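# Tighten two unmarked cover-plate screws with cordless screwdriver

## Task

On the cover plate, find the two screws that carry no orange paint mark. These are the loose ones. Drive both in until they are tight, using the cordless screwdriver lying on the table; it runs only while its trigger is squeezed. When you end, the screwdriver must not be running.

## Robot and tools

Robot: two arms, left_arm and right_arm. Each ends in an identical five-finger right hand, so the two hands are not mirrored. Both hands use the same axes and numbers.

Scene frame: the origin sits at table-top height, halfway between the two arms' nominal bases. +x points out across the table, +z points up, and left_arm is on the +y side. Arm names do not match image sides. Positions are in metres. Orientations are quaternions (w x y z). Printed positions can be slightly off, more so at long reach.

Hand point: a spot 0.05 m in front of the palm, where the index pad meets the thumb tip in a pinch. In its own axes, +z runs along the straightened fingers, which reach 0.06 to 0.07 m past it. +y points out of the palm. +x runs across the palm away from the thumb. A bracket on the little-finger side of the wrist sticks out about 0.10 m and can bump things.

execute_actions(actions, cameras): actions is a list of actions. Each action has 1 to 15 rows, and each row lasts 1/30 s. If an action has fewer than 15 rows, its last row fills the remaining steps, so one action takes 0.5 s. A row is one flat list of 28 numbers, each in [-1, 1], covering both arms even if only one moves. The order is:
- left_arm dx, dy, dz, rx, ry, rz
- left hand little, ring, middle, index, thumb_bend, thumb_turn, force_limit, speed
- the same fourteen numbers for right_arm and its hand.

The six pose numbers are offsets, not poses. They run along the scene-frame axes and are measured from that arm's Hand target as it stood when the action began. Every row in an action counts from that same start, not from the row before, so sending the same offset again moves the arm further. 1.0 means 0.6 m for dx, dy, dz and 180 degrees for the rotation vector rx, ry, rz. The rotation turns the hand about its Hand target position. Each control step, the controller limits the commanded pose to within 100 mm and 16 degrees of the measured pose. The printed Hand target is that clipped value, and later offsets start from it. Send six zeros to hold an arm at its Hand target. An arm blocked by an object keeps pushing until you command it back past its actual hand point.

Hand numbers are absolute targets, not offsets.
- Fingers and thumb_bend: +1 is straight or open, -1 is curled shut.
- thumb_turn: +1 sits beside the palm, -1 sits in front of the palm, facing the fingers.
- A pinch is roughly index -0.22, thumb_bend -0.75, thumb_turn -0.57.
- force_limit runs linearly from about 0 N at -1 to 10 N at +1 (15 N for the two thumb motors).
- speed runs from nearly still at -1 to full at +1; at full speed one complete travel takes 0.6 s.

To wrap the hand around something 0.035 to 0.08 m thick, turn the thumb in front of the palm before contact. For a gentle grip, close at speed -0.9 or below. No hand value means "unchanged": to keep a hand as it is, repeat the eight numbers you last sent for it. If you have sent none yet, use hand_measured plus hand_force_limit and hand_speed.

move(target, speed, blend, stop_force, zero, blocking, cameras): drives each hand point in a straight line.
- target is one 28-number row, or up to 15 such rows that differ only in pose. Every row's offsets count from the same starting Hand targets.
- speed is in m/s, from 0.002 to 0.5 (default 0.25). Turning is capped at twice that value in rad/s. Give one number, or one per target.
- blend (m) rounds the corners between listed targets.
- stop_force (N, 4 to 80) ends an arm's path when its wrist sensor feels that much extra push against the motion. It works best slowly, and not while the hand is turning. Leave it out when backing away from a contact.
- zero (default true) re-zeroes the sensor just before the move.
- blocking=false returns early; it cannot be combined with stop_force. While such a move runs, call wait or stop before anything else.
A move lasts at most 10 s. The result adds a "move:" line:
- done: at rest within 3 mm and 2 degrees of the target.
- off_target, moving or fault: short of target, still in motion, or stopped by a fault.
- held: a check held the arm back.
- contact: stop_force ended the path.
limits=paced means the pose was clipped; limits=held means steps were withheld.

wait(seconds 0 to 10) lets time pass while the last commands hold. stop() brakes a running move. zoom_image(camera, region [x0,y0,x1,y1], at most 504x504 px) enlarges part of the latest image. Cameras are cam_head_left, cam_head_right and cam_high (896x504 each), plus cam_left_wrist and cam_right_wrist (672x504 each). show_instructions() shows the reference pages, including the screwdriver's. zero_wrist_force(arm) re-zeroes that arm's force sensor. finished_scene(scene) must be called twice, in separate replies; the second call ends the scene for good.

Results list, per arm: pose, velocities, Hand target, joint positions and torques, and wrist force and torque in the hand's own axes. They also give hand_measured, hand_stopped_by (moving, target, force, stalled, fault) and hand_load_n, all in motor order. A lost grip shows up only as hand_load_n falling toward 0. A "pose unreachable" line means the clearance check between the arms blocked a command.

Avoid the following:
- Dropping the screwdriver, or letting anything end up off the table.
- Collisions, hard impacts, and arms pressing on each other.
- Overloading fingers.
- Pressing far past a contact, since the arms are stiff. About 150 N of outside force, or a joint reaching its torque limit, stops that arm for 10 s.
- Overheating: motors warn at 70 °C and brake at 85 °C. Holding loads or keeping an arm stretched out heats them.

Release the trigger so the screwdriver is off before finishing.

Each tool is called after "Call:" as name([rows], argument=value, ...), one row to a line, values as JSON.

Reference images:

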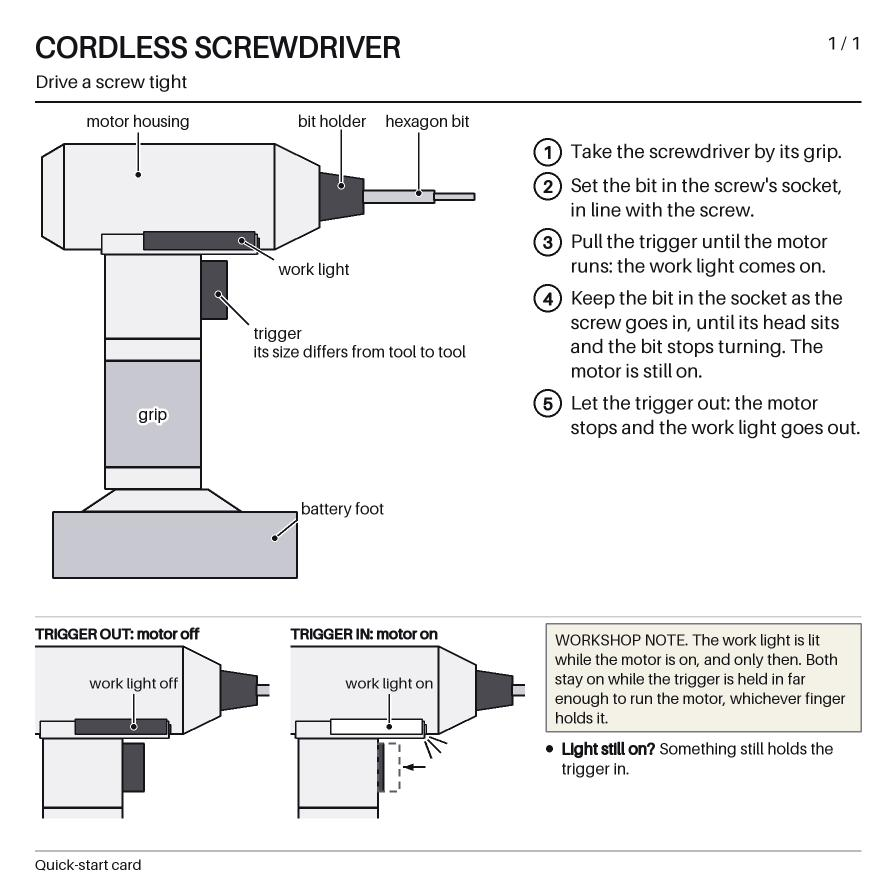

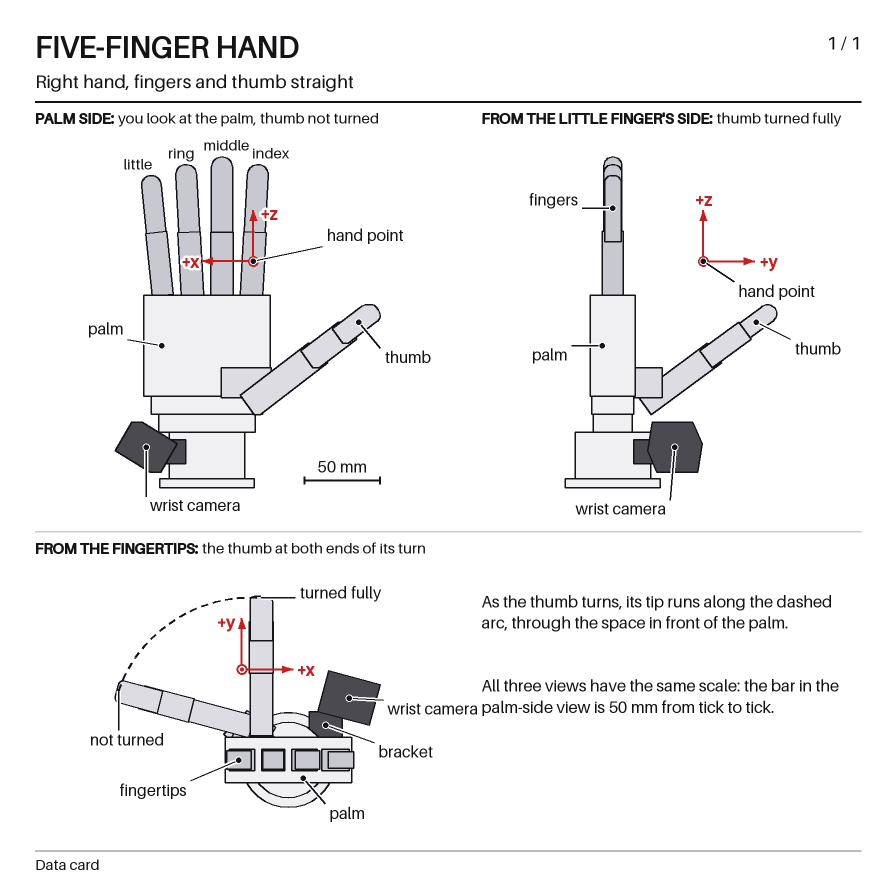

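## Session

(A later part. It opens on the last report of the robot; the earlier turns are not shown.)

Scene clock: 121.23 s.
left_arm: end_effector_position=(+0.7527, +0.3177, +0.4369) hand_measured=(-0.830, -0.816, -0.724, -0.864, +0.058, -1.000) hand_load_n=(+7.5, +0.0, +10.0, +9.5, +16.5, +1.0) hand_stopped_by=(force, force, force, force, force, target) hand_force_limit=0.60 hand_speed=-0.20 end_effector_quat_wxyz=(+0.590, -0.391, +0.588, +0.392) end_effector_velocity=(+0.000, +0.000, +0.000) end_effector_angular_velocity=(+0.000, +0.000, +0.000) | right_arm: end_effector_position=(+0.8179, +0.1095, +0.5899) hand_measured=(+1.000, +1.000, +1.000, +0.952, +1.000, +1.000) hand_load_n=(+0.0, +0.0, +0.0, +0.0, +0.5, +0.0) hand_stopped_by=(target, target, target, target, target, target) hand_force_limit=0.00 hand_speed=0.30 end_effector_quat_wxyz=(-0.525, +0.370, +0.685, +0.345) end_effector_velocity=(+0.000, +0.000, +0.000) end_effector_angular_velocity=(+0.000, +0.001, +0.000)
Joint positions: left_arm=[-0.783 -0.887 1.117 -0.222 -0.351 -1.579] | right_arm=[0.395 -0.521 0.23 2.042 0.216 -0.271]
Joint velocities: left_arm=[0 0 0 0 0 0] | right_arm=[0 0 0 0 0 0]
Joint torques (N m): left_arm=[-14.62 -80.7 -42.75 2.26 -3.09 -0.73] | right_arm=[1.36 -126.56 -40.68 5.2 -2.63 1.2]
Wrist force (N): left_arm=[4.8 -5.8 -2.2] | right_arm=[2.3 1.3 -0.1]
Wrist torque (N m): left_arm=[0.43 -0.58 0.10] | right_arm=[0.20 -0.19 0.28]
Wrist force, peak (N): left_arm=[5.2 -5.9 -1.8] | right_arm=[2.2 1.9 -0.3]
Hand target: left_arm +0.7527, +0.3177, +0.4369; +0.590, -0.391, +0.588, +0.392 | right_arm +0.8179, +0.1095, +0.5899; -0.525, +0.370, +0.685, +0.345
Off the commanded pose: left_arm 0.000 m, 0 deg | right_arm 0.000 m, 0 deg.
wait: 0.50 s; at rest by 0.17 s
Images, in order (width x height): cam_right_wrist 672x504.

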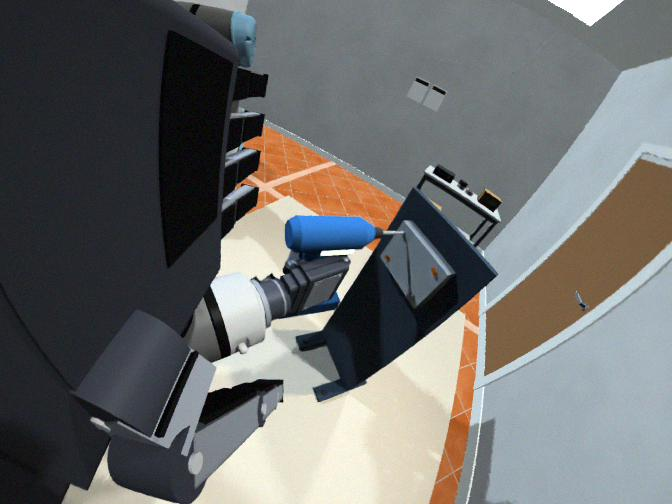

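Call:
move(target=[-0.00581,-0.00814,0,0,0,0,-0.99,-0.99,-0.99,-0.9,-0.99,-1,0.6,-0.2,0,0,0,0,0,0,1,1,1,1,1,1,0.0,0.3], speed=0.02, cameras=[])

Call:
move(target=[-0.00136,0.00097,-0.0033,0,0,0,-0.99,-0.99,-0.99,-0.9,-0.99,-1,0.6,-0.2,0,0,0,0,0,0,1,1,1,1,1,1,0.0,0.3], speed=0.02, cameras=["cam_head_left","cam_head_right","cam_high","cam_right_wrist"])

Call:
zoom_image(camera="cam_head_left", region=[300, 80, 360, 125])

Call:
zoom_image(camera="cam_right_wrist", region=[385, 220, 425, 250])

Call:
zoom_image(camera="cam_high", region=[420, 140, 480, 185])

Scene clock: 122.17 s.
left_arm: end_effector_position=(+0.7491, +0.3127, +0.4368) hand_measured=(-0.830, -0.816, -0.724, -0.864, +0.058, -1.000) hand_load_n=(+5.0, +0.0, +10.0, +10.0, +15.5, +2.0) hand_stopped_by=(force, force, force, force, force, target) hand_force_limit=0.60 hand_speed=-0.20 end_effector_quat_wxyz=(+0.590, -0.391, +0.588, +0.392) end_effector_velocity=(+0.000, +0.001, +0.000) end_effector_angular_velocity=(+0.000, +0.000, +0.000) | right_arm: end_effector_position=(+0.8179, +0.1095, +0.5899) hand_measured=(+1.000, +1.000, +1.000, +0.952, +1.000, +1.000) hand_load_n=(+0.0, +0.0, +0.0, +0.0, +0.0, +0.0) hand_stopped_by=(target, target, target, target, target, target) hand_force_limit=0.00 hand_speed=0.30 end_effector_quat_wxyz=(-0.525, +0.370, +0.685, +0.345) end_effector_velocity=(+0.000, +0.000, +0.000) end_effector_angular_velocity=(+0.000, +0.000, +0.000)
Joint positions: left_arm=[-0.79 -0.887 1.118 -0.222 -0.357 -1.579] | right_arm=[0.395 -0.521 0.23 2.042 0.216 -0.271]
Joint velocities: left_arm=[0.001 0 0 0 0 0] | right_arm=[0 0 0 0 0 0]
Joint torques (N m): left_arm=[6.77 -110.62 -34.9 -1.4 -0.05 4.68] | right_arm=[0.88 -125.08 -40.45 5.33 -2.7 1.44]
Wrist force (N): left_arm=[8.1 -1.0 -0.3] | right_arm=[2.0 1.7 -0.6]
Wrist torque (N m): left_arm=[-0.23 -0.14 0.09] | right_arm=[0.29 -0.12 0.27]
Wrist force, peak (N): left_arm=[8.4 -0.8 0.2] | right_arm=[2.6 1.6 -0.7]
Hand target: left_arm +0.7492, +0.3128, +0.4369; +0.590, -0.391, +0.588, +0.392 | right_arm +0.8179, +0.1095, +0.5899; -0.525, +0.370, +0.685, +0.345
Off the commanded pose: left_arm 0.000 m, 0 deg | right_arm 0.000 m, 0 deg.
move: done
No camera images: "cameras" was empty.

Scene clock: 122.87 s.
left_arm: end_effector_position=(+0.7484, +0.3134, +0.4348) hand_measured=(-0.830, -0.816, -0.724, -0.864, +0.058, -1.000) hand_load_n=(+4.5, +0.0, +10.0, +10.0, +16.0, +2.5) hand_stopped_by=(force, force, force, force, force, target) hand_force_limit=0.60 hand_speed=-0.20 end_effector_quat_wxyz=(+0.590, -0.391, +0.588, +0.392) end_effector_velocity=(+0.000, -0.001, +0.000) end_effector_angular_velocity=(+0.000, +0.000, -0.001) | right_arm: end_effector_position=(+0.8179, +0.1095, +0.5899) hand_measured=(+1.000, +1.000, +1.000, +0.952, +1.000, +1.000) hand_load_n=(+0.0, +0.0, +0.0, +0.0, +0.0, +0.0) hand_stopped_by=(target, target, target, target, target, target) hand_force_limit=0.00 hand_speed=0.30 end_effector_quat_wxyz=(-0.525, +0.370, +0.685, +0.345) end_effector_velocity=(+0.001, +0.001, -0.002) end_effector_angular_velocity=(-0.001, +0.003, +0.000)
Joint positions: left_arm=[-0.79 -0.888 1.123 -0.227 -0.357 -1.579] | right_arm=[0.395 -0.521 0.23 2.042 0.216 -0.271]
Joint velocities: left_arm=[-0.001 0 0 0 0 0] | right_arm=[0 0.002 0 0.001 0 0]
Joint torques (N m): left_arm=[3.66 -112.98 -40.31 -0.28 -1.18 3.68] | right_arm=[0.52 -125.51 -40.51 5.35 -2.81 1.23]
Wrist force (N): left_arm=[8.2 -1.1 0.2] | right_arm=[2.1 1.5 -0.1]
Wrist torque (N m): left_arm=[-0.26 -0.17 0.09] | right_arm=[0.23 -0.15 0.26]
Wrist force, peak (N): left_arm=[8.3 -1.1 -0.5] | right_arm=[2.3 1.7 -0.3]
Hand target: left_arm +0.7484, +0.3134, +0.4349; +0.590, -0.391, +0.588, +0.392 | right_arm +0.8179, +0.1095, +0.5899; -0.525, +0.370, +0.685, +0.345
Off the commanded pose: left_arm 0.000 m, 0 deg | right_arm 0.000 m, 0 deg.
move: done
Images, in order (width x height): cam_head_left 896x504, cam_head_right 896x504, cam_high 896x504, cam_right_wrist 672x504.

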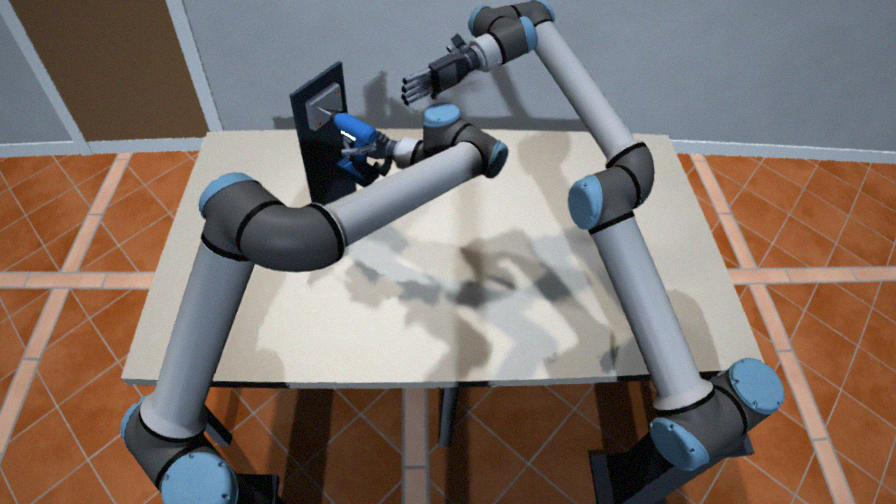

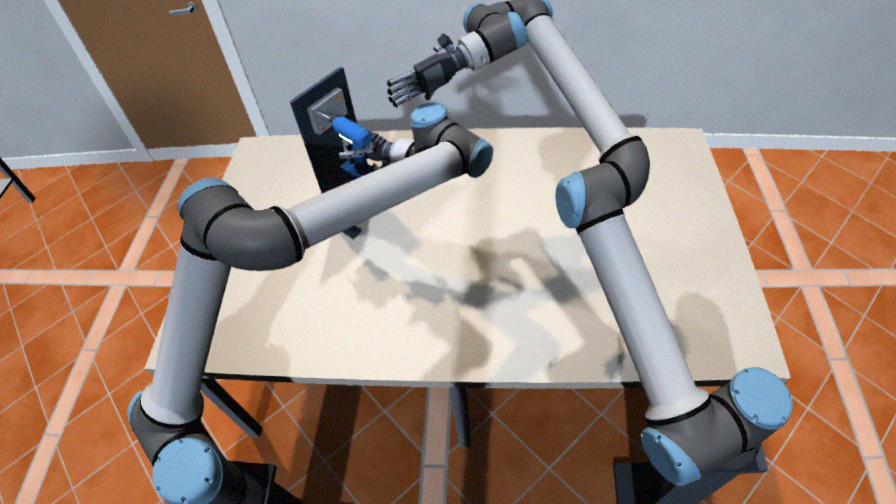

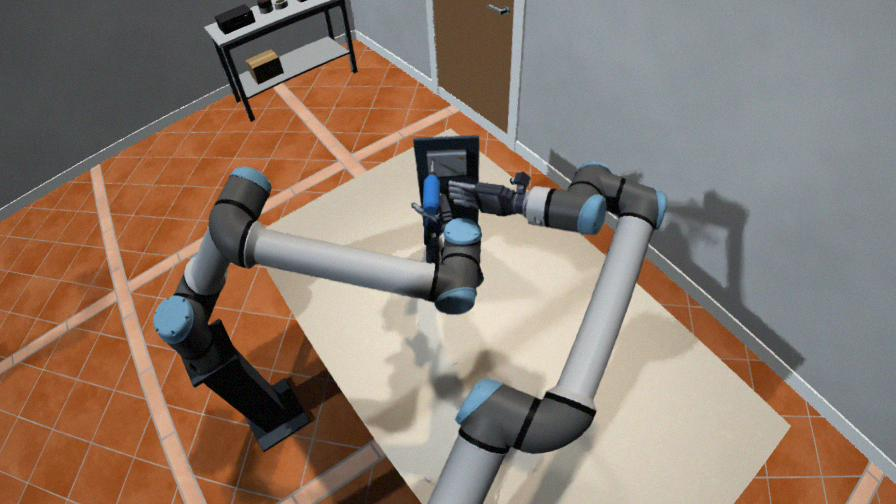

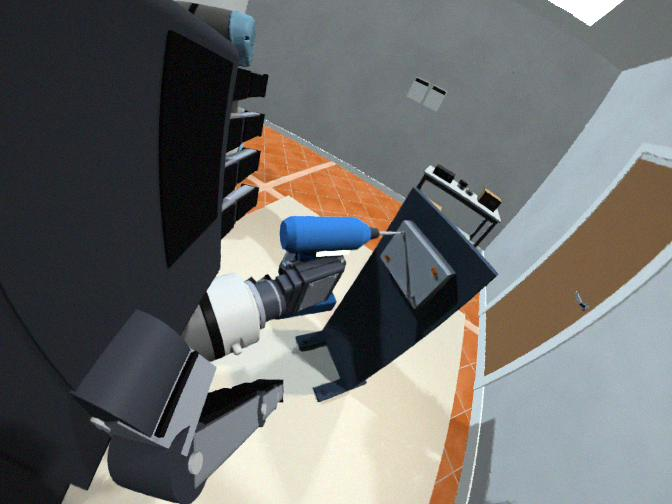

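Scaled by 8.400.

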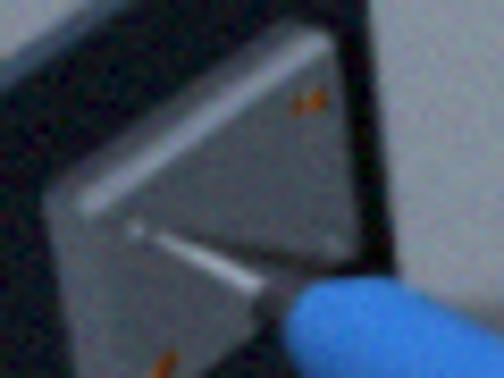

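Scaled by 12.600 from the camera's 672x504 image, which has a finer 960x720 frame.

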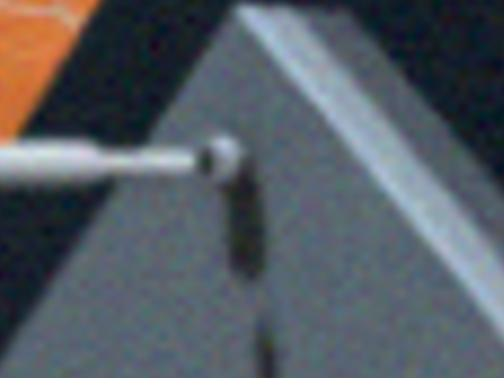

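Scaled by 8.400.

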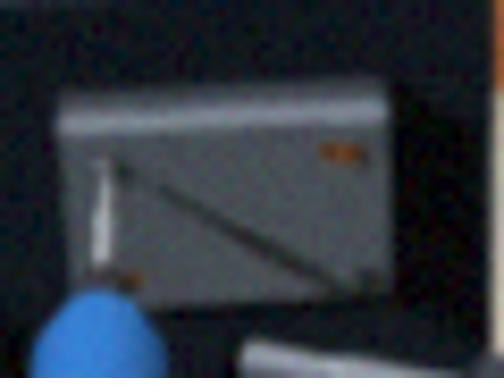

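Call:
move(target=[-0.00176,0.00126,-0.0025,0,0,0,-0.99,-0.99,-0.99,-0.9,-0.99,-1,0.6,-0.2,0,0,0,0,0,0,1,1,1,1,1,1,0.0,0.3], speed=0.02, cameras=[])

Call:
move(target=[0.0077,0.0109,0,0,0,0,-0.99,-0.99,-0.99,-0.9,-0.99,-1,0.6,-0.2,0,0,0,0,0,0,1,1,1,1,1,1,0.0,0.3], speed=0.004, stop_force=6, cameras=["cam_right_wrist","cam_high"])

Call:
zoom_image(camera="cam_right_wrist", region=[385, 220, 425, 250])

Call:
zoom_image(camera="cam_high", region=[420, 140, 480, 185])

Scene clock: 123.87 s.
left_arm: end_effector_position=(+0.7473, +0.3141, +0.4333) hand_measured=(-0.830, -0.816, -0.724, -0.864, +0.058, -1.000) hand_load_n=(+5.0, +0.0, +10.0, +10.0, +15.5, +2.0) hand_stopped_by=(force, force, force, force, force, target) hand_force_limit=0.60 hand_speed=-0.20 end_effector_quat_wxyz=(+0.590, -0.391, +0.588, +0.392) end_effector_velocity=(+0.000, +0.000, +0.000) end_effector_angular_velocity=(+0.000, +0.000, +0.000) | right_arm: end_effector_position=(+0.8179, +0.1095, +0.5899) hand_measured=(+1.000, +1.000, +1.000, +0.952, +1.000, +1.000) hand_load_n=(+0.0, +0.0, +0.0, +0.0, +0.0, -0.5) hand_stopped_by=(target, target, target, target, target, target) hand_force_limit=0.00 hand_speed=0.30 end_effector_quat_wxyz=(-0.525, +0.370, +0.685, +0.345) end_effector_velocity=(+0.000, +0.000, +0.001) end_effector_angular_velocity=(+0.000, +0.000, +0.000)
Joint positions: left_arm=[-0.79 -0.89 1.129 -0.231 -0.357 -1.579] | right_arm=[0.395 -0.521 0.23 2.042 0.216 -0.271]
Joint velocities: left_arm=[0 -0.001 0 0 0 0.001] | right_arm=[0 -0.001 0 0 0 0]
Joint torques (N m): left_arm=[-14.68 -107.63 -40.18 -0.25 -1.48 2.57] | right_arm=[0.17 -125.44 -40.61 5.26 -2.54 1.37]
Wrist force (N): left_arm=[7.9 -0.5 -0.1] | right_arm=[2.0 1.5 -0.6]
Wrist torque (N m): left_arm=[-0.17 -0.12 0.10] | right_arm=[0.26 -0.13 0.26]
Wrist force, peak (N): left_arm=[8.5 -0.8 0.0] | right_arm=[2.4 1.7 -0.4]
Hand target: left_arm +0.7473, +0.3141, +0.4334; +0.590, -0.391, +0.588, +0.392 | right_arm +0.8179, +0.1095, +0.5899; -0.525, +0.370, +0.685, +0.345
Off the commanded pose: left_arm 0.000 m, 0 deg | right_arm 0.000 m, 0 deg.
move: done
No camera images: "cameras" was empty.

Scene clock: 126.40 s.
left_arm: end_effector_position=(+0.7507, +0.3188, +0.4334) hand_measured=(-0.830, -0.816, -0.724, -0.864, +0.058, -1.000) hand_load_n=(+5.5, -0.5, +10.0, +9.5, +16.0, +2.0) hand_stopped_by=(force, force, force, force, force, target) hand_force_limit=0.60 hand_speed=-0.20 end_effector_quat_wxyz=(+0.590, -0.391, +0.588, +0.392) end_effector_velocity=(+0.000, +0.000, +0.000) end_effector_angular_velocity=(+0.000, +0.000, +0.000) | right_arm: end_effector_position=(+0.8179, +0.1095, +0.5899) hand_measured=(+1.000, +1.000, +1.000, +0.952, +1.000, +1.000) hand_load_n=(+0.0, +0.0, +0.0, +0.0, +0.0, +0.0) hand_stopped_by=(target, target, target, target, target, target) hand_force_limit=0.00 hand_speed=0.30 end_effector_quat_wxyz=(-0.525, +0.370, +0.685, +0.345) end_effector_velocity=(-0.001, +0.000, +0.002) end_effector_angular_velocity=(+0.000, -0.001, +0.000)
Joint positions: left_arm=[-0.784 -0.889 1.128 -0.23 -0.351 -1.579] | right_arm=[0.395 -0.521 0.23 2.042 0.216 -0.271]
Joint velocities: left_arm=[0 0.001 0 0 0 0] | right_arm=[0 -0.002 0 0 0 0]
Joint torques (N m): left_arm=[-11.12 -83.71 -46.76 3.25 -1.41 -2.28] | right_arm=[0.06 -124.83 -40.22 5.29 -2.69 1.24]
Wrist force (N): left_arm=[5.1 -0.4 -3.4] | right_arm=[1.8 1.5 -0.3]
Wrist torque (N m): left_arm=[-0.13 -0.51 -0.14] | right_arm=[0.24 -0.10 0.25]
Wrist force, peak (N): left_arm=[5.9 0.3 -7.8] | right_arm=[2.3 1.9 -0.5]
Hand target: left_arm +0.7507, +0.3188, +0.4334; +0.590, -0.391, +0.588, +0.392 | right_arm +0.8179, +0.1095, +0.5899; -0.525, +0.370, +0.685, +0.345
Off the commanded pose: left_arm 0.002 m, 0 deg | right_arm 0.000 m, 0 deg.
move: contact (left_arm)
Images, in order (width x height): cam_high 896x504, cam_right_wrist 672x504.

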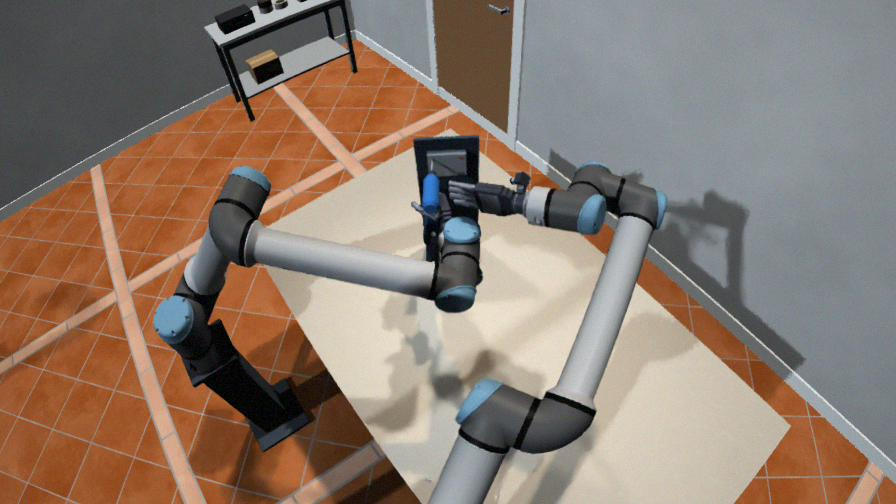

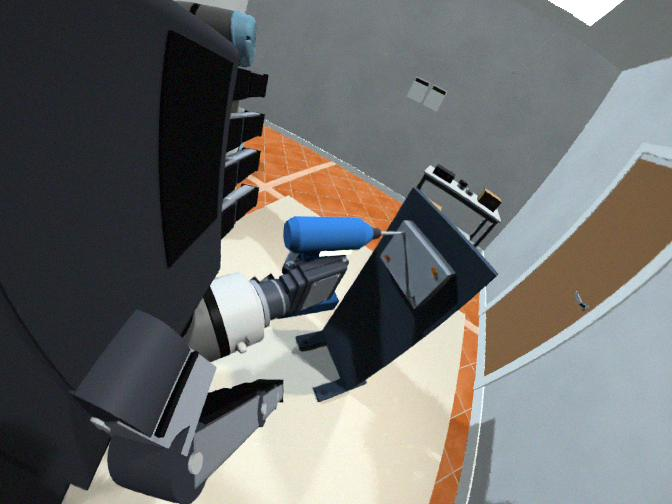

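Scaled by 12.600 from the camera's 672x504 image, which has a finer 960x720 frame.

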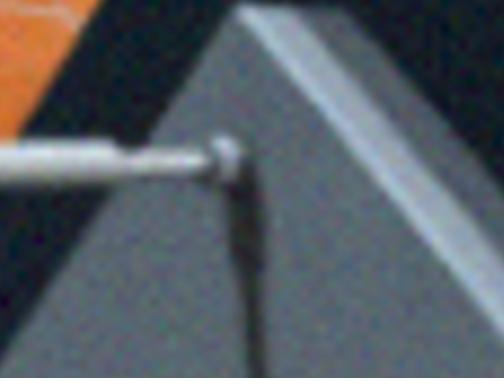

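Scaled by 8.400.

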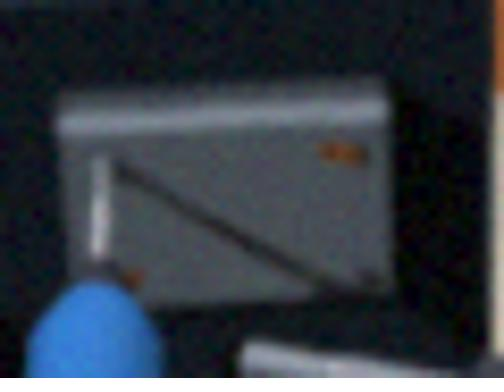

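Call:
move(target=[0.00145,0.00204,0,0,0,0,-0.99,-0.99,-0.99,-0.9,-0.99,-1,0.6,-0.2,0,0,0,0,0,0,1,1,1,1,1,1,0.0,0.3], speed=0.004, cameras=["cam_right_wrist"])

Call:
zoom_image(camera="cam_right_wrist", region=[385, 220, 425, 250])

Scene clock: 127.20 s.
left_arm: end_effector_position=(+0.7516, +0.3201, +0.4334) hand_measured=(-0.830, -0.816, -0.724, -0.864, +0.058, -1.000) hand_load_n=(+5.5, +0.0, +10.0, +10.0, +15.5, +2.0) hand_stopped_by=(force, force, force, force, force, target) hand_force_limit=0.60 hand_speed=-0.20 end_effector_quat_wxyz=(+0.590, -0.391, +0.588, +0.392) end_effector_velocity=(+0.000, +0.000, +0.000) end_effector_angular_velocity=(-0.001, -0.001, -0.001) | right_arm: end_effector_position=(+0.8179, +0.1095, +0.5899) hand_measured=(+1.000, +1.000, +1.000, +0.952, +1.000, +1.000) hand_load_n=(+0.0, +0.0, +0.0, +0.0, +0.0, +0.0) hand_stopped_by=(target, target, target, target, target, target) hand_force_limit=0.00 hand_speed=0.30 end_effector_quat_wxyz=(-0.525, +0.370, +0.685, +0.345) end_effector_velocity=(+0.000, +0.000, +0.000) end_effector_angular_velocity=(-0.001, +0.000, +0.000)
Joint positions: left_arm=[-0.782 -0.889 1.127 -0.23 -0.35 -1.579] | right_arm=[0.395 -0.521 0.23 2.042 0.216 -0.271]
Joint velocities: left_arm=[0 0 0 -0.001 0 -0.001] | right_arm=[0 0 0 0 0 0]
Joint torques (N m): left_arm=[3.66 -72.98 -53.95 4.78 1.27 -3.55] | right_arm=[-0.67 -125.91 -40.19 5.27 -2.68 1.23]
Wrist force (N): left_arm=[3.9 -1.2 0.5] | right_arm=[2.0 1.3 -0.4]
Wrist torque (N m): left_arm=[-0.26 -0.48 -0.17] | right_arm=[0.23 -0.12 0.26]
Wrist force, peak (N): left_arm=[6.6 1.8 -14.0] | right_arm=[2.4 1.5 -0.5]
Hand target: left_arm +0.7515, +0.3200, +0.4334; +0.590, -0.391, +0.588, +0.392 | right_arm +0.8179, +0.1095, +0.5899; -0.525, +0.370, +0.685, +0.345
Off the commanded pose: left_arm 0.000 m, 0 deg | right_arm 0.000 m, 0 deg.
move: done
Images, in order (width x height): cam_right_wrist 672x504.

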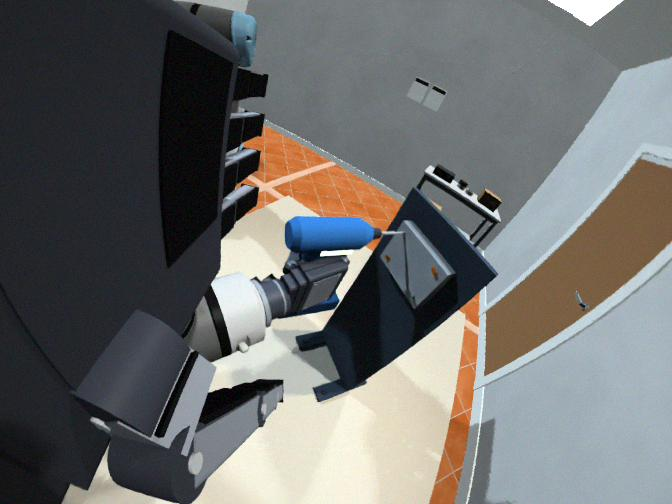

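Scaled by 12.600 from the camera's 672x504 image, which has a finer 960x720 frame.

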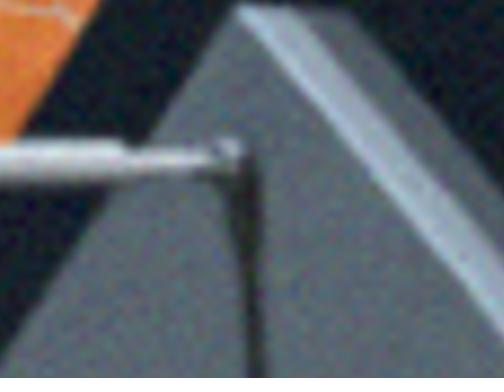

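Call:
move(target=[0.00145,0.00204,0,0,0,0,-0.99,-0.99,-0.99,-0.9,-0.99,-1,0.6,-0.2,0,0,0,0,0,0,1,1,1,1,1,1,0.0,0.3], speed=0.004, cameras=[])

Call:
wait(seconds=0.5, cameras=["cam_right_wrist"])

Call:
zoom_image(camera="cam_right_wrist", region=[385, 220, 425, 250])

Scene clock: 128.13 s.
left_arm: end_effector_position=(+0.7524, +0.3213, +0.4334) hand_measured=(-0.830, -0.816, -0.724, -0.864, +0.058, -1.000) hand_load_n=(+5.5, +0.0, +10.0, +9.5, +16.0, +1.5) hand_stopped_by=(force, force, force, force, force, target) hand_force_limit=0.60 hand_speed=-0.20 end_effector_quat_wxyz=(+0.590, -0.391, +0.588, +0.392) end_effector_velocity=(+0.000, +0.000, +0.000) end_effector_angular_velocity=(-0.001, -0.001, -0.001) | right_arm: end_effector_position=(+0.8179, +0.1095, +0.5899) hand_measured=(+1.000, +1.000, +1.000, +0.952, +1.000, +1.000) hand_load_n=(+0.0, +0.0, +0.0, +0.0, +0.0, +0.0) hand_stopped_by=(target, target, target, target, target, target) hand_force_limit=0.00 hand_speed=0.30 end_effector_quat_wxyz=(-0.525, +0.370, +0.685, +0.345) end_effector_velocity=(+0.001, +0.000, -0.002) end_effector_angular_velocity=(-0.001, +0.001, +0.000)
Joint positions: left_arm=[-0.781 -0.889 1.127 -0.23 -0.348 -1.579] | right_arm=[0.395 -0.521 0.23 2.042 0.216 -0.271]
Joint velocities: left_arm=[-0.001 0 0 0 0.001 -0.001] | right_arm=[0 0.002 0 0 0 0]
Joint torques (N m): left_arm=[6.7 -73.62 -51.02 4.72 1.62 -1.74] | right_arm=[-0.81 -124.69 -40.37 5.14 -2.59 1.1]
Wrist force (N): left_arm=[3.2 -0.8 -4.2] | right_arm=[2.1 1.7 -0.3]
Wrist torque (N m): left_arm=[0.02 -0.54 -1.09] | right_arm=[0.28 -0.14 0.28]
Wrist force, peak (N): left_arm=[5.7 -0.4 -5.0] | right_arm=[2.5 1.6 -0.6]
Hand target: left_arm +0.7524, +0.3213, +0.4334; +0.590, -0.391, +0.588, +0.392 | right_arm +0.8179, +0.1095, +0.5899; -0.525, +0.370, +0.685, +0.345
Off the commanded pose: left_arm 0.000 m, 0 deg | right_arm 0.000 m, 0 deg.
move: done
No camera images: "cameras" was empty.

Scene clock: 128.63 s.
left_arm: end_effector_position=(+0.7524, +0.3213, +0.4334) hand_measured=(-0.830, -0.816, -0.724, -0.864, +0.058, -1.000) hand_load_n=(+5.0, +0.0, +10.0, +10.0, +16.0, +1.5) hand_stopped_by=(force, force, force, force, force, target) hand_force_limit=0.60 hand_speed=-0.20 end_effector_quat_wxyz=(+0.590, -0.391, +0.588, +0.392) end_effector_velocity=(+0.000, +0.000, +0.000) end_effector_angular_velocity=(+0.001, +0.001, +0.001) | right_arm: end_effector_position=(+0.8179, +0.1095, +0.5899) hand_measured=(+1.000, +1.000, +1.000, +0.952, +1.000, +1.000) hand_load_n=(+0.0, +0.0, +0.0, +0.0, +0.0, +0.0) hand_stopped_by=(target, target, target, target, target, target) hand_force_limit=0.00 hand_speed=0.30 end_effector_quat_wxyz=(-0.525, +0.370, +0.685, +0.345) end_effector_velocity=(+0.000, +0.000, +0.000) end_effector_angular_velocity=(+0.000, -0.001, +0.000)
Joint positions: left_arm=[-0.781 -0.889 1.127 -0.23 -0.348 -1.579] | right_arm=[0.395 -0.521 0.23 2.042 0.216 -0.271]
Joint velocities: left_arm=[0 0 0 0 0 0.001] | right_arm=[0 0 0 -0.001 0 0]
Joint torques (N m): left_arm=[5.07 -71.05 -47.04 4.94 0.31 0.96] | right_arm=[-1.01 -124.94 -40.33 5.24 -2.67 1.14]
Wrist force (N): left_arm=[3.3 -0.4 -4.1] | right_arm=[2.4 1.2 -0.8]
Wrist torque (N m): left_arm=[0.05 -0.54 -1.07] | right_arm=[0.23 -0.17 0.28]
Wrist force, peak (N): left_arm=[3.7 -0.6 -4.4] | right_arm=[2.3 1.8 -0.2]
Hand target: left_arm +0.7524, +0.3213, +0.4334; +0.590, -0.391, +0.588, +0.392 | right_arm +0.8179, +0.1095, +0.5899; -0.525, +0.370, +0.685, +0.345
Off the commanded pose: left_arm 0.000 m, 0 deg | right_arm 0.000 m, 0 deg.
wait: 0.50 s; at rest by 0.17 s
Images, in order (width x height): cam_right_wrist 672x504.

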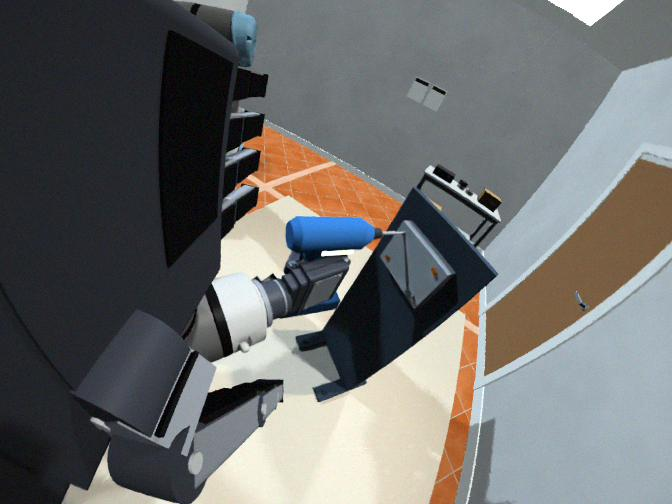

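Scaled by 12.600 from the camera's 672x504 image, which has a finer 960x720 frame.

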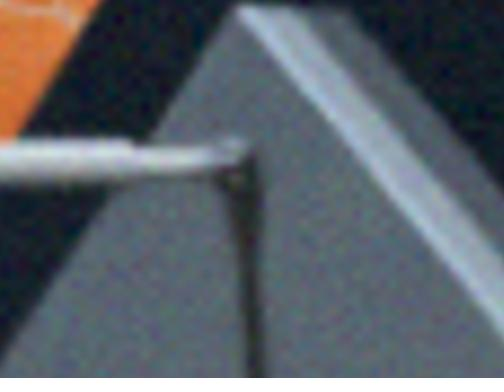

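Call:
move(target=[0.00145,0.00204,0,0,0,0,-0.99,-0.99,-0.99,-0.9,-0.99,-1,0.6,-0.2,0,0,0,0,0,0,1,1,1,1,1,1,0.0,0.3], speed=0.004, cameras=[])

Call:
wait(seconds=0.5, cameras=["cam_right_wrist"])

Call:
zoom_image(camera="cam_right_wrist", region=[385, 220, 425, 250])

Scene clock: 129.47 s.
left_arm: end_effector_position=(+0.7533, +0.3225, +0.4333) hand_measured=(-0.830, -0.816, -0.724, -0.864, +0.058, -1.000) hand_load_n=(+5.5, +0.0, +7.5, +7.5, +17.0, -1.5) hand_stopped_by=(force, force, force, force, force, target) hand_force_limit=0.60 hand_speed=-0.20 end_effector_quat_wxyz=(+0.590, -0.391, +0.588, +0.392) end_effector_velocity=(+0.000, +0.000, +0.000) end_effector_angular_velocity=(+0.000, -0.001, +0.000) | right_arm: end_effector_position=(+0.8179, +0.1095, +0.5899) hand_measured=(+1.000, +1.000, +1.000, +0.952, +1.000, +1.000) hand_load_n=(+0.0, +0.0, +0.0, +0.0, +0.0, +0.0) hand_stopped_by=(target, target, target, target, target, target) hand_force_limit=0.00 hand_speed=0.30 end_effector_quat_wxyz=(-0.525, +0.370, +0.685, +0.345) end_effector_velocity=(-0.001, +0.000, +0.001) end_effector_angular_velocity=(+0.002, -0.002, +0.000)
Joint positions: left_arm=[-0.779 -0.889 1.127 -0.229 -0.346 -1.579] | right_arm=[0.395 -0.521 0.23 2.042 0.216 -0.271]
Joint velocities: left_arm=[0 0 0 0.001 0 -0.001] | right_arm=[0 -0.001 0 -0.001 0 0]
Joint torques (N m): left_arm=[34.54 -90.17 -55.23 6.2 4.59 1.81] | right_arm=[-1.33 -125.14 -40.27 5.31 -2.7 1.14]
Wrist force (N): left_arm=[18.0 6.8 -35.1] | right_arm=[2.0 1.5 -0.4]
Wrist torque (N m): left_arm=[1.09 -0.43 -0.39] | right_arm=[0.25 -0.13 0.27]
Wrist force, peak (N): left_arm=[21.9 10.5 -48.3] | right_arm=[2.4 1.4 -0.8]
Hand target: left_arm +0.7533, +0.3225, +0.4334; +0.590, -0.391, +0.588, +0.392 | right_arm +0.8179, +0.1095, +0.5899; -0.525, +0.370, +0.685, +0.345
Off the commanded pose: left_arm 0.000 m, 0 deg | right_arm 0.000 m, 0 deg.
move: done
No camera images: "cameras" was empty.

Scene clock: 129.97 s.
left_arm: end_effector_position=(+0.7533, +0.3225, +0.4333) hand_measured=(-0.830, -0.816, -0.724, -0.864, +0.058, -1.000) hand_load_n=(+5.5, +0.5, +7.5, +8.0, +17.5, -1.5) hand_stopped_by=(force, force, force, force, force, target) hand_force_limit=0.60 hand_speed=-0.20 end_effector_quat_wxyz=(+0.590, -0.391, +0.588, +0.392) end_effector_velocity=(+0.000, +0.000, +0.000) end_effector_angular_velocity=(+0.000, +0.001, +0.000) | right_arm: end_effector_position=(+0.8179, +0.1095, +0.5899) hand_measured=(+1.000, +1.000, +1.000, +0.952, +1.000, +1.000) hand_load_n=(+0.0, +0.0, +0.0, +0.0, +0.0, +0.0) hand_stopped_by=(target, target, target, target, target, target) hand_force_limit=0.00 hand_speed=0.30 end_effector_quat_wxyz=(-0.525, +0.370, +0.685, +0.345) end_effector_velocity=(+0.000, +0.000, -0.001) end_effector_angular_velocity=(-0.001, +0.002, +0.000)
Joint positions: left_arm=[-0.779 -0.889 1.127 -0.229 -0.347 -1.579] | right_arm=[0.395 -0.521 0.23 2.042 0.216 -0.271]
Joint velocities: left_arm=[0 0 0 0 0 0.001] | right_arm=[0 0.001 0 0.001 0 0]
Joint torques (N m): left_arm=[34.58 -111 -55.5 4.94 1.34 2.06] | right_arm=[-1.05 -125.37 -40.17 5.25 -2.46 1.35]
Wrist force (N): left_arm=[17.1 5.9 -33.0] | right_arm=[2.2 1.6 -0.5]
Wrist torque (N m): left_arm=[0.98 -0.33 -0.53] | right_arm=[0.26 -0.16 0.28]
Wrist force, peak (N): left_arm=[18.2 7.5 -35.8] | right_arm=[2.2 1.9 -0.4]
Hand target: left_arm +0.7533, +0.3225, +0.4334; +0.590, -0.391, +0.588, +0.392 | right_arm +0.8179, +0.1095, +0.5899; -0.525, +0.370, +0.685, +0.345
Off the commanded pose: left_arm 0.000 m, 0 deg | right_arm 0.000 m, 0 deg.
wait: 0.50 s; at rest by 0.17 s
Images, in order (width x height): cam_right_wrist 672x504.

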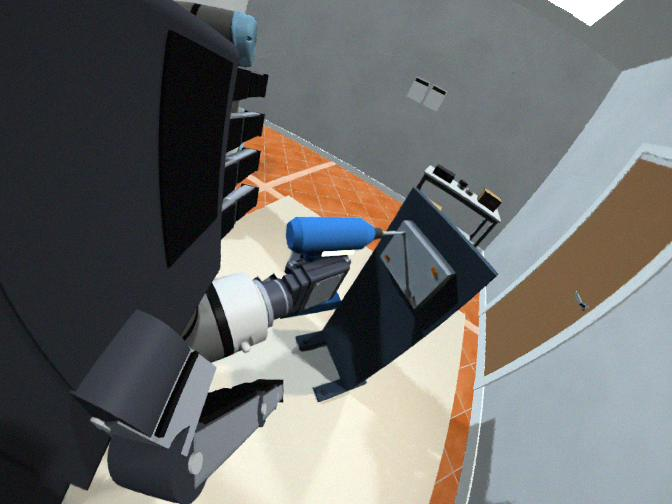

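Scaled by 12.600 from the camera's 672x504 image, which has a finer 960x720 frame.

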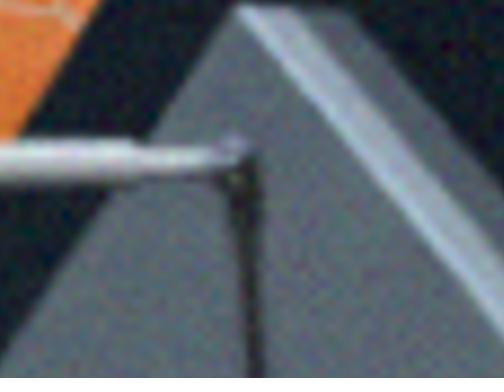

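Call:
move(target=[-0.0008,-0.0011,0,0,0,0,-0.99,-0.99,-0.99,-0.9,-0.99,-1,0.6,-0.2,0,0,0,0,0,0,1,1,1,1,1,1,0.0,0.3], speed=0.01, cameras=[])

Call:
wait(seconds=1.5, cameras=["cam_right_wrist"])

Call:
zoom_image(camera="cam_right_wrist", region=[375, 210, 447, 264])

Scene clock: 130.90 s.
left_arm: end_effector_position=(+0.7528, +0.3219, +0.4335) hand_measured=(-0.830, -0.816, -0.724, -0.864, +0.058, -1.000) hand_load_n=(+5.0, +0.0, +8.0, +9.5, +17.0, +0.0) hand_stopped_by=(force, force, force, force, force, target) hand_force_limit=0.60 hand_speed=-0.20 end_effector_quat_wxyz=(+0.590, -0.391, +0.588, +0.392) end_effector_velocity=(+0.000, +0.001, -0.001) end_effector_angular_velocity=(+0.000, -0.001, +0.001) | right_arm: end_effector_position=(+0.8179, +0.1095, +0.5899) hand_measured=(+1.000, +1.000, +1.000, +0.952, +1.000, +1.000) hand_load_n=(+0.0, +0.0, +0.0, +0.0, +0.0, +0.0) hand_stopped_by=(target, target, target, target, target, target) hand_force_limit=0.00 hand_speed=0.30 end_effector_quat_wxyz=(-0.525, +0.370, +0.685, +0.345) end_effector_velocity=(+0.000, +0.000, -0.001) end_effector_angular_velocity=(-0.001, +0.001, +0.000)
Joint positions: left_arm=[-0.78 -0.889 1.127 -0.23 -0.347 -1.579] | right_arm=[0.395 -0.521 0.23 2.042 0.216 -0.271]
Joint velocities: left_arm=[0.001 0 0.001 -0.001 0 -0.001] | right_arm=[0 0.001 0 0 0 0.001]
Joint torques (N m): left_arm=[-4.23 -112.39 -31.98 -0.8 -1.24 2.96] | right_arm=[-0.75 -123.52 -40.01 5.34 -2.58 1.22]
Wrist force (N): left_arm=[9.5 0.6 -9.0] | right_arm=[1.9 1.5 -0.3]
Wrist torque (N m): left_arm=[0.17 -0.08 -0.70] | right_arm=[0.24 -0.12 0.26]
Wrist force, peak (N): left_arm=[18.5 6.7 -35.8] | right_arm=[2.3 1.8 -0.6]
Hand target: left_arm +0.7528, +0.3218, +0.4334; +0.590, -0.391, +0.588, +0.392 | right_arm +0.8179, +0.1095, +0.5899; -0.525, +0.370, +0.685, +0.345
Off the commanded pose: left_arm 0.000 m, 0 deg | right_arm 0.000 m, 0 deg.
move: done
No camera images: "cameras" was empty.

Scene clock: 132.40 s.
left_arm: end_effector_position=(+0.7528, +0.3218, +0.4334) hand_measured=(-0.830, -0.816, -0.724, -0.864, +0.058, -1.000) hand_load_n=(+5.0, +0.0, +8.0, +9.0, +17.0, +0.0) hand_stopped_by=(force, force, force, force, force, target) hand_force_limit=0.60 hand_speed=-0.20 end_effector_quat_wxyz=(+0.590, -0.391, +0.588, +0.392) end_effector_velocity=(+0.000, +0.000, +0.001) end_effector_angular_velocity=(-0.001, +0.000, -0.001) | right_arm: end_effector_position=(+0.8179, +0.1095, +0.5899) hand_measured=(+1.000, +1.000, +1.000, +0.952, +1.000, +1.000) hand_load_n=(+0.0, +0.0, +0.0, +0.0, +0.0, +0.0) hand_stopped_by=(target, target, target, target, target, target) hand_force_limit=0.00 hand_speed=0.30 end_effector_quat_wxyz=(-0.525, +0.370, +0.685, +0.345) end_effector_velocity=(-0.001, +0.000, +0.002) end_effector_angular_velocity=(+0.000, -0.001, +0.000)
Joint positions: left_arm=[-0.78 -0.889 1.127 -0.23 -0.347 -1.579] | right_arm=[0.395 -0.521 0.23 2.042 0.216 -0.271]
Joint velocities: left_arm=[0 -0.001 0 0 0 0.001] | right_arm=[0 -0.001 0 0.001 0 0]
Joint torques (N m): left_arm=[0.84 -90.23 -36.59 0.25 0.49 4.96] | right_arm=[-2 -124.73 -39.91 5.12 -2.69 1.05]
Wrist force (N): left_arm=[9.3 0.7 -11.5] | right_arm=[2.3 1.6 -0.7]
Wrist torque (N m): left_arm=[0.26 -0.21 -0.73] | right_arm=[0.29 -0.18 0.29]
Wrist force, peak (N): left_arm=[9.8 0.9 -11.8] | right_arm=[2.4 1.7 -0.6]
Hand target: left_arm +0.7528, +0.3218, +0.4334; +0.590, -0.391, +0.588, +0.392 | right_arm +0.8179, +0.1095, +0.5899; -0.525, +0.370, +0.685, +0.345
Off the commanded pose: left_arm 0.000 m, 0 deg | right_arm 0.000 m, 0 deg.
wait: 1.50 s; at rest by 0.17 s
Images, in order (width x height): cam_right_wrist 672x504.

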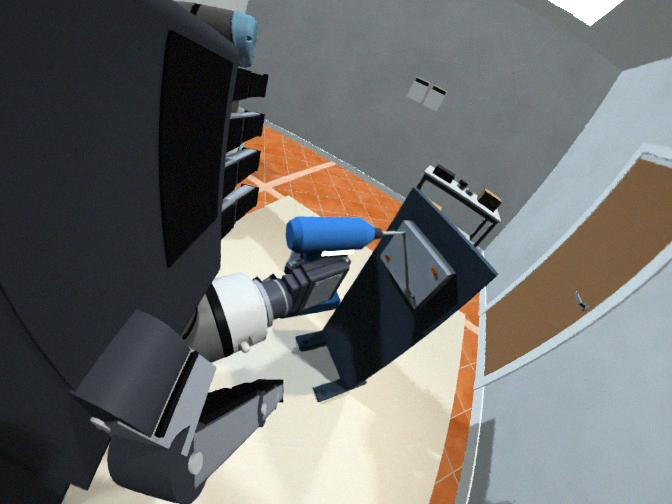

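Scaled by 7.000 from the camera's 672x504 image, which has a finer 960x720 frame.

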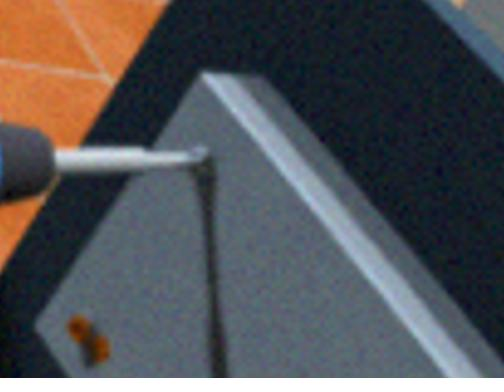

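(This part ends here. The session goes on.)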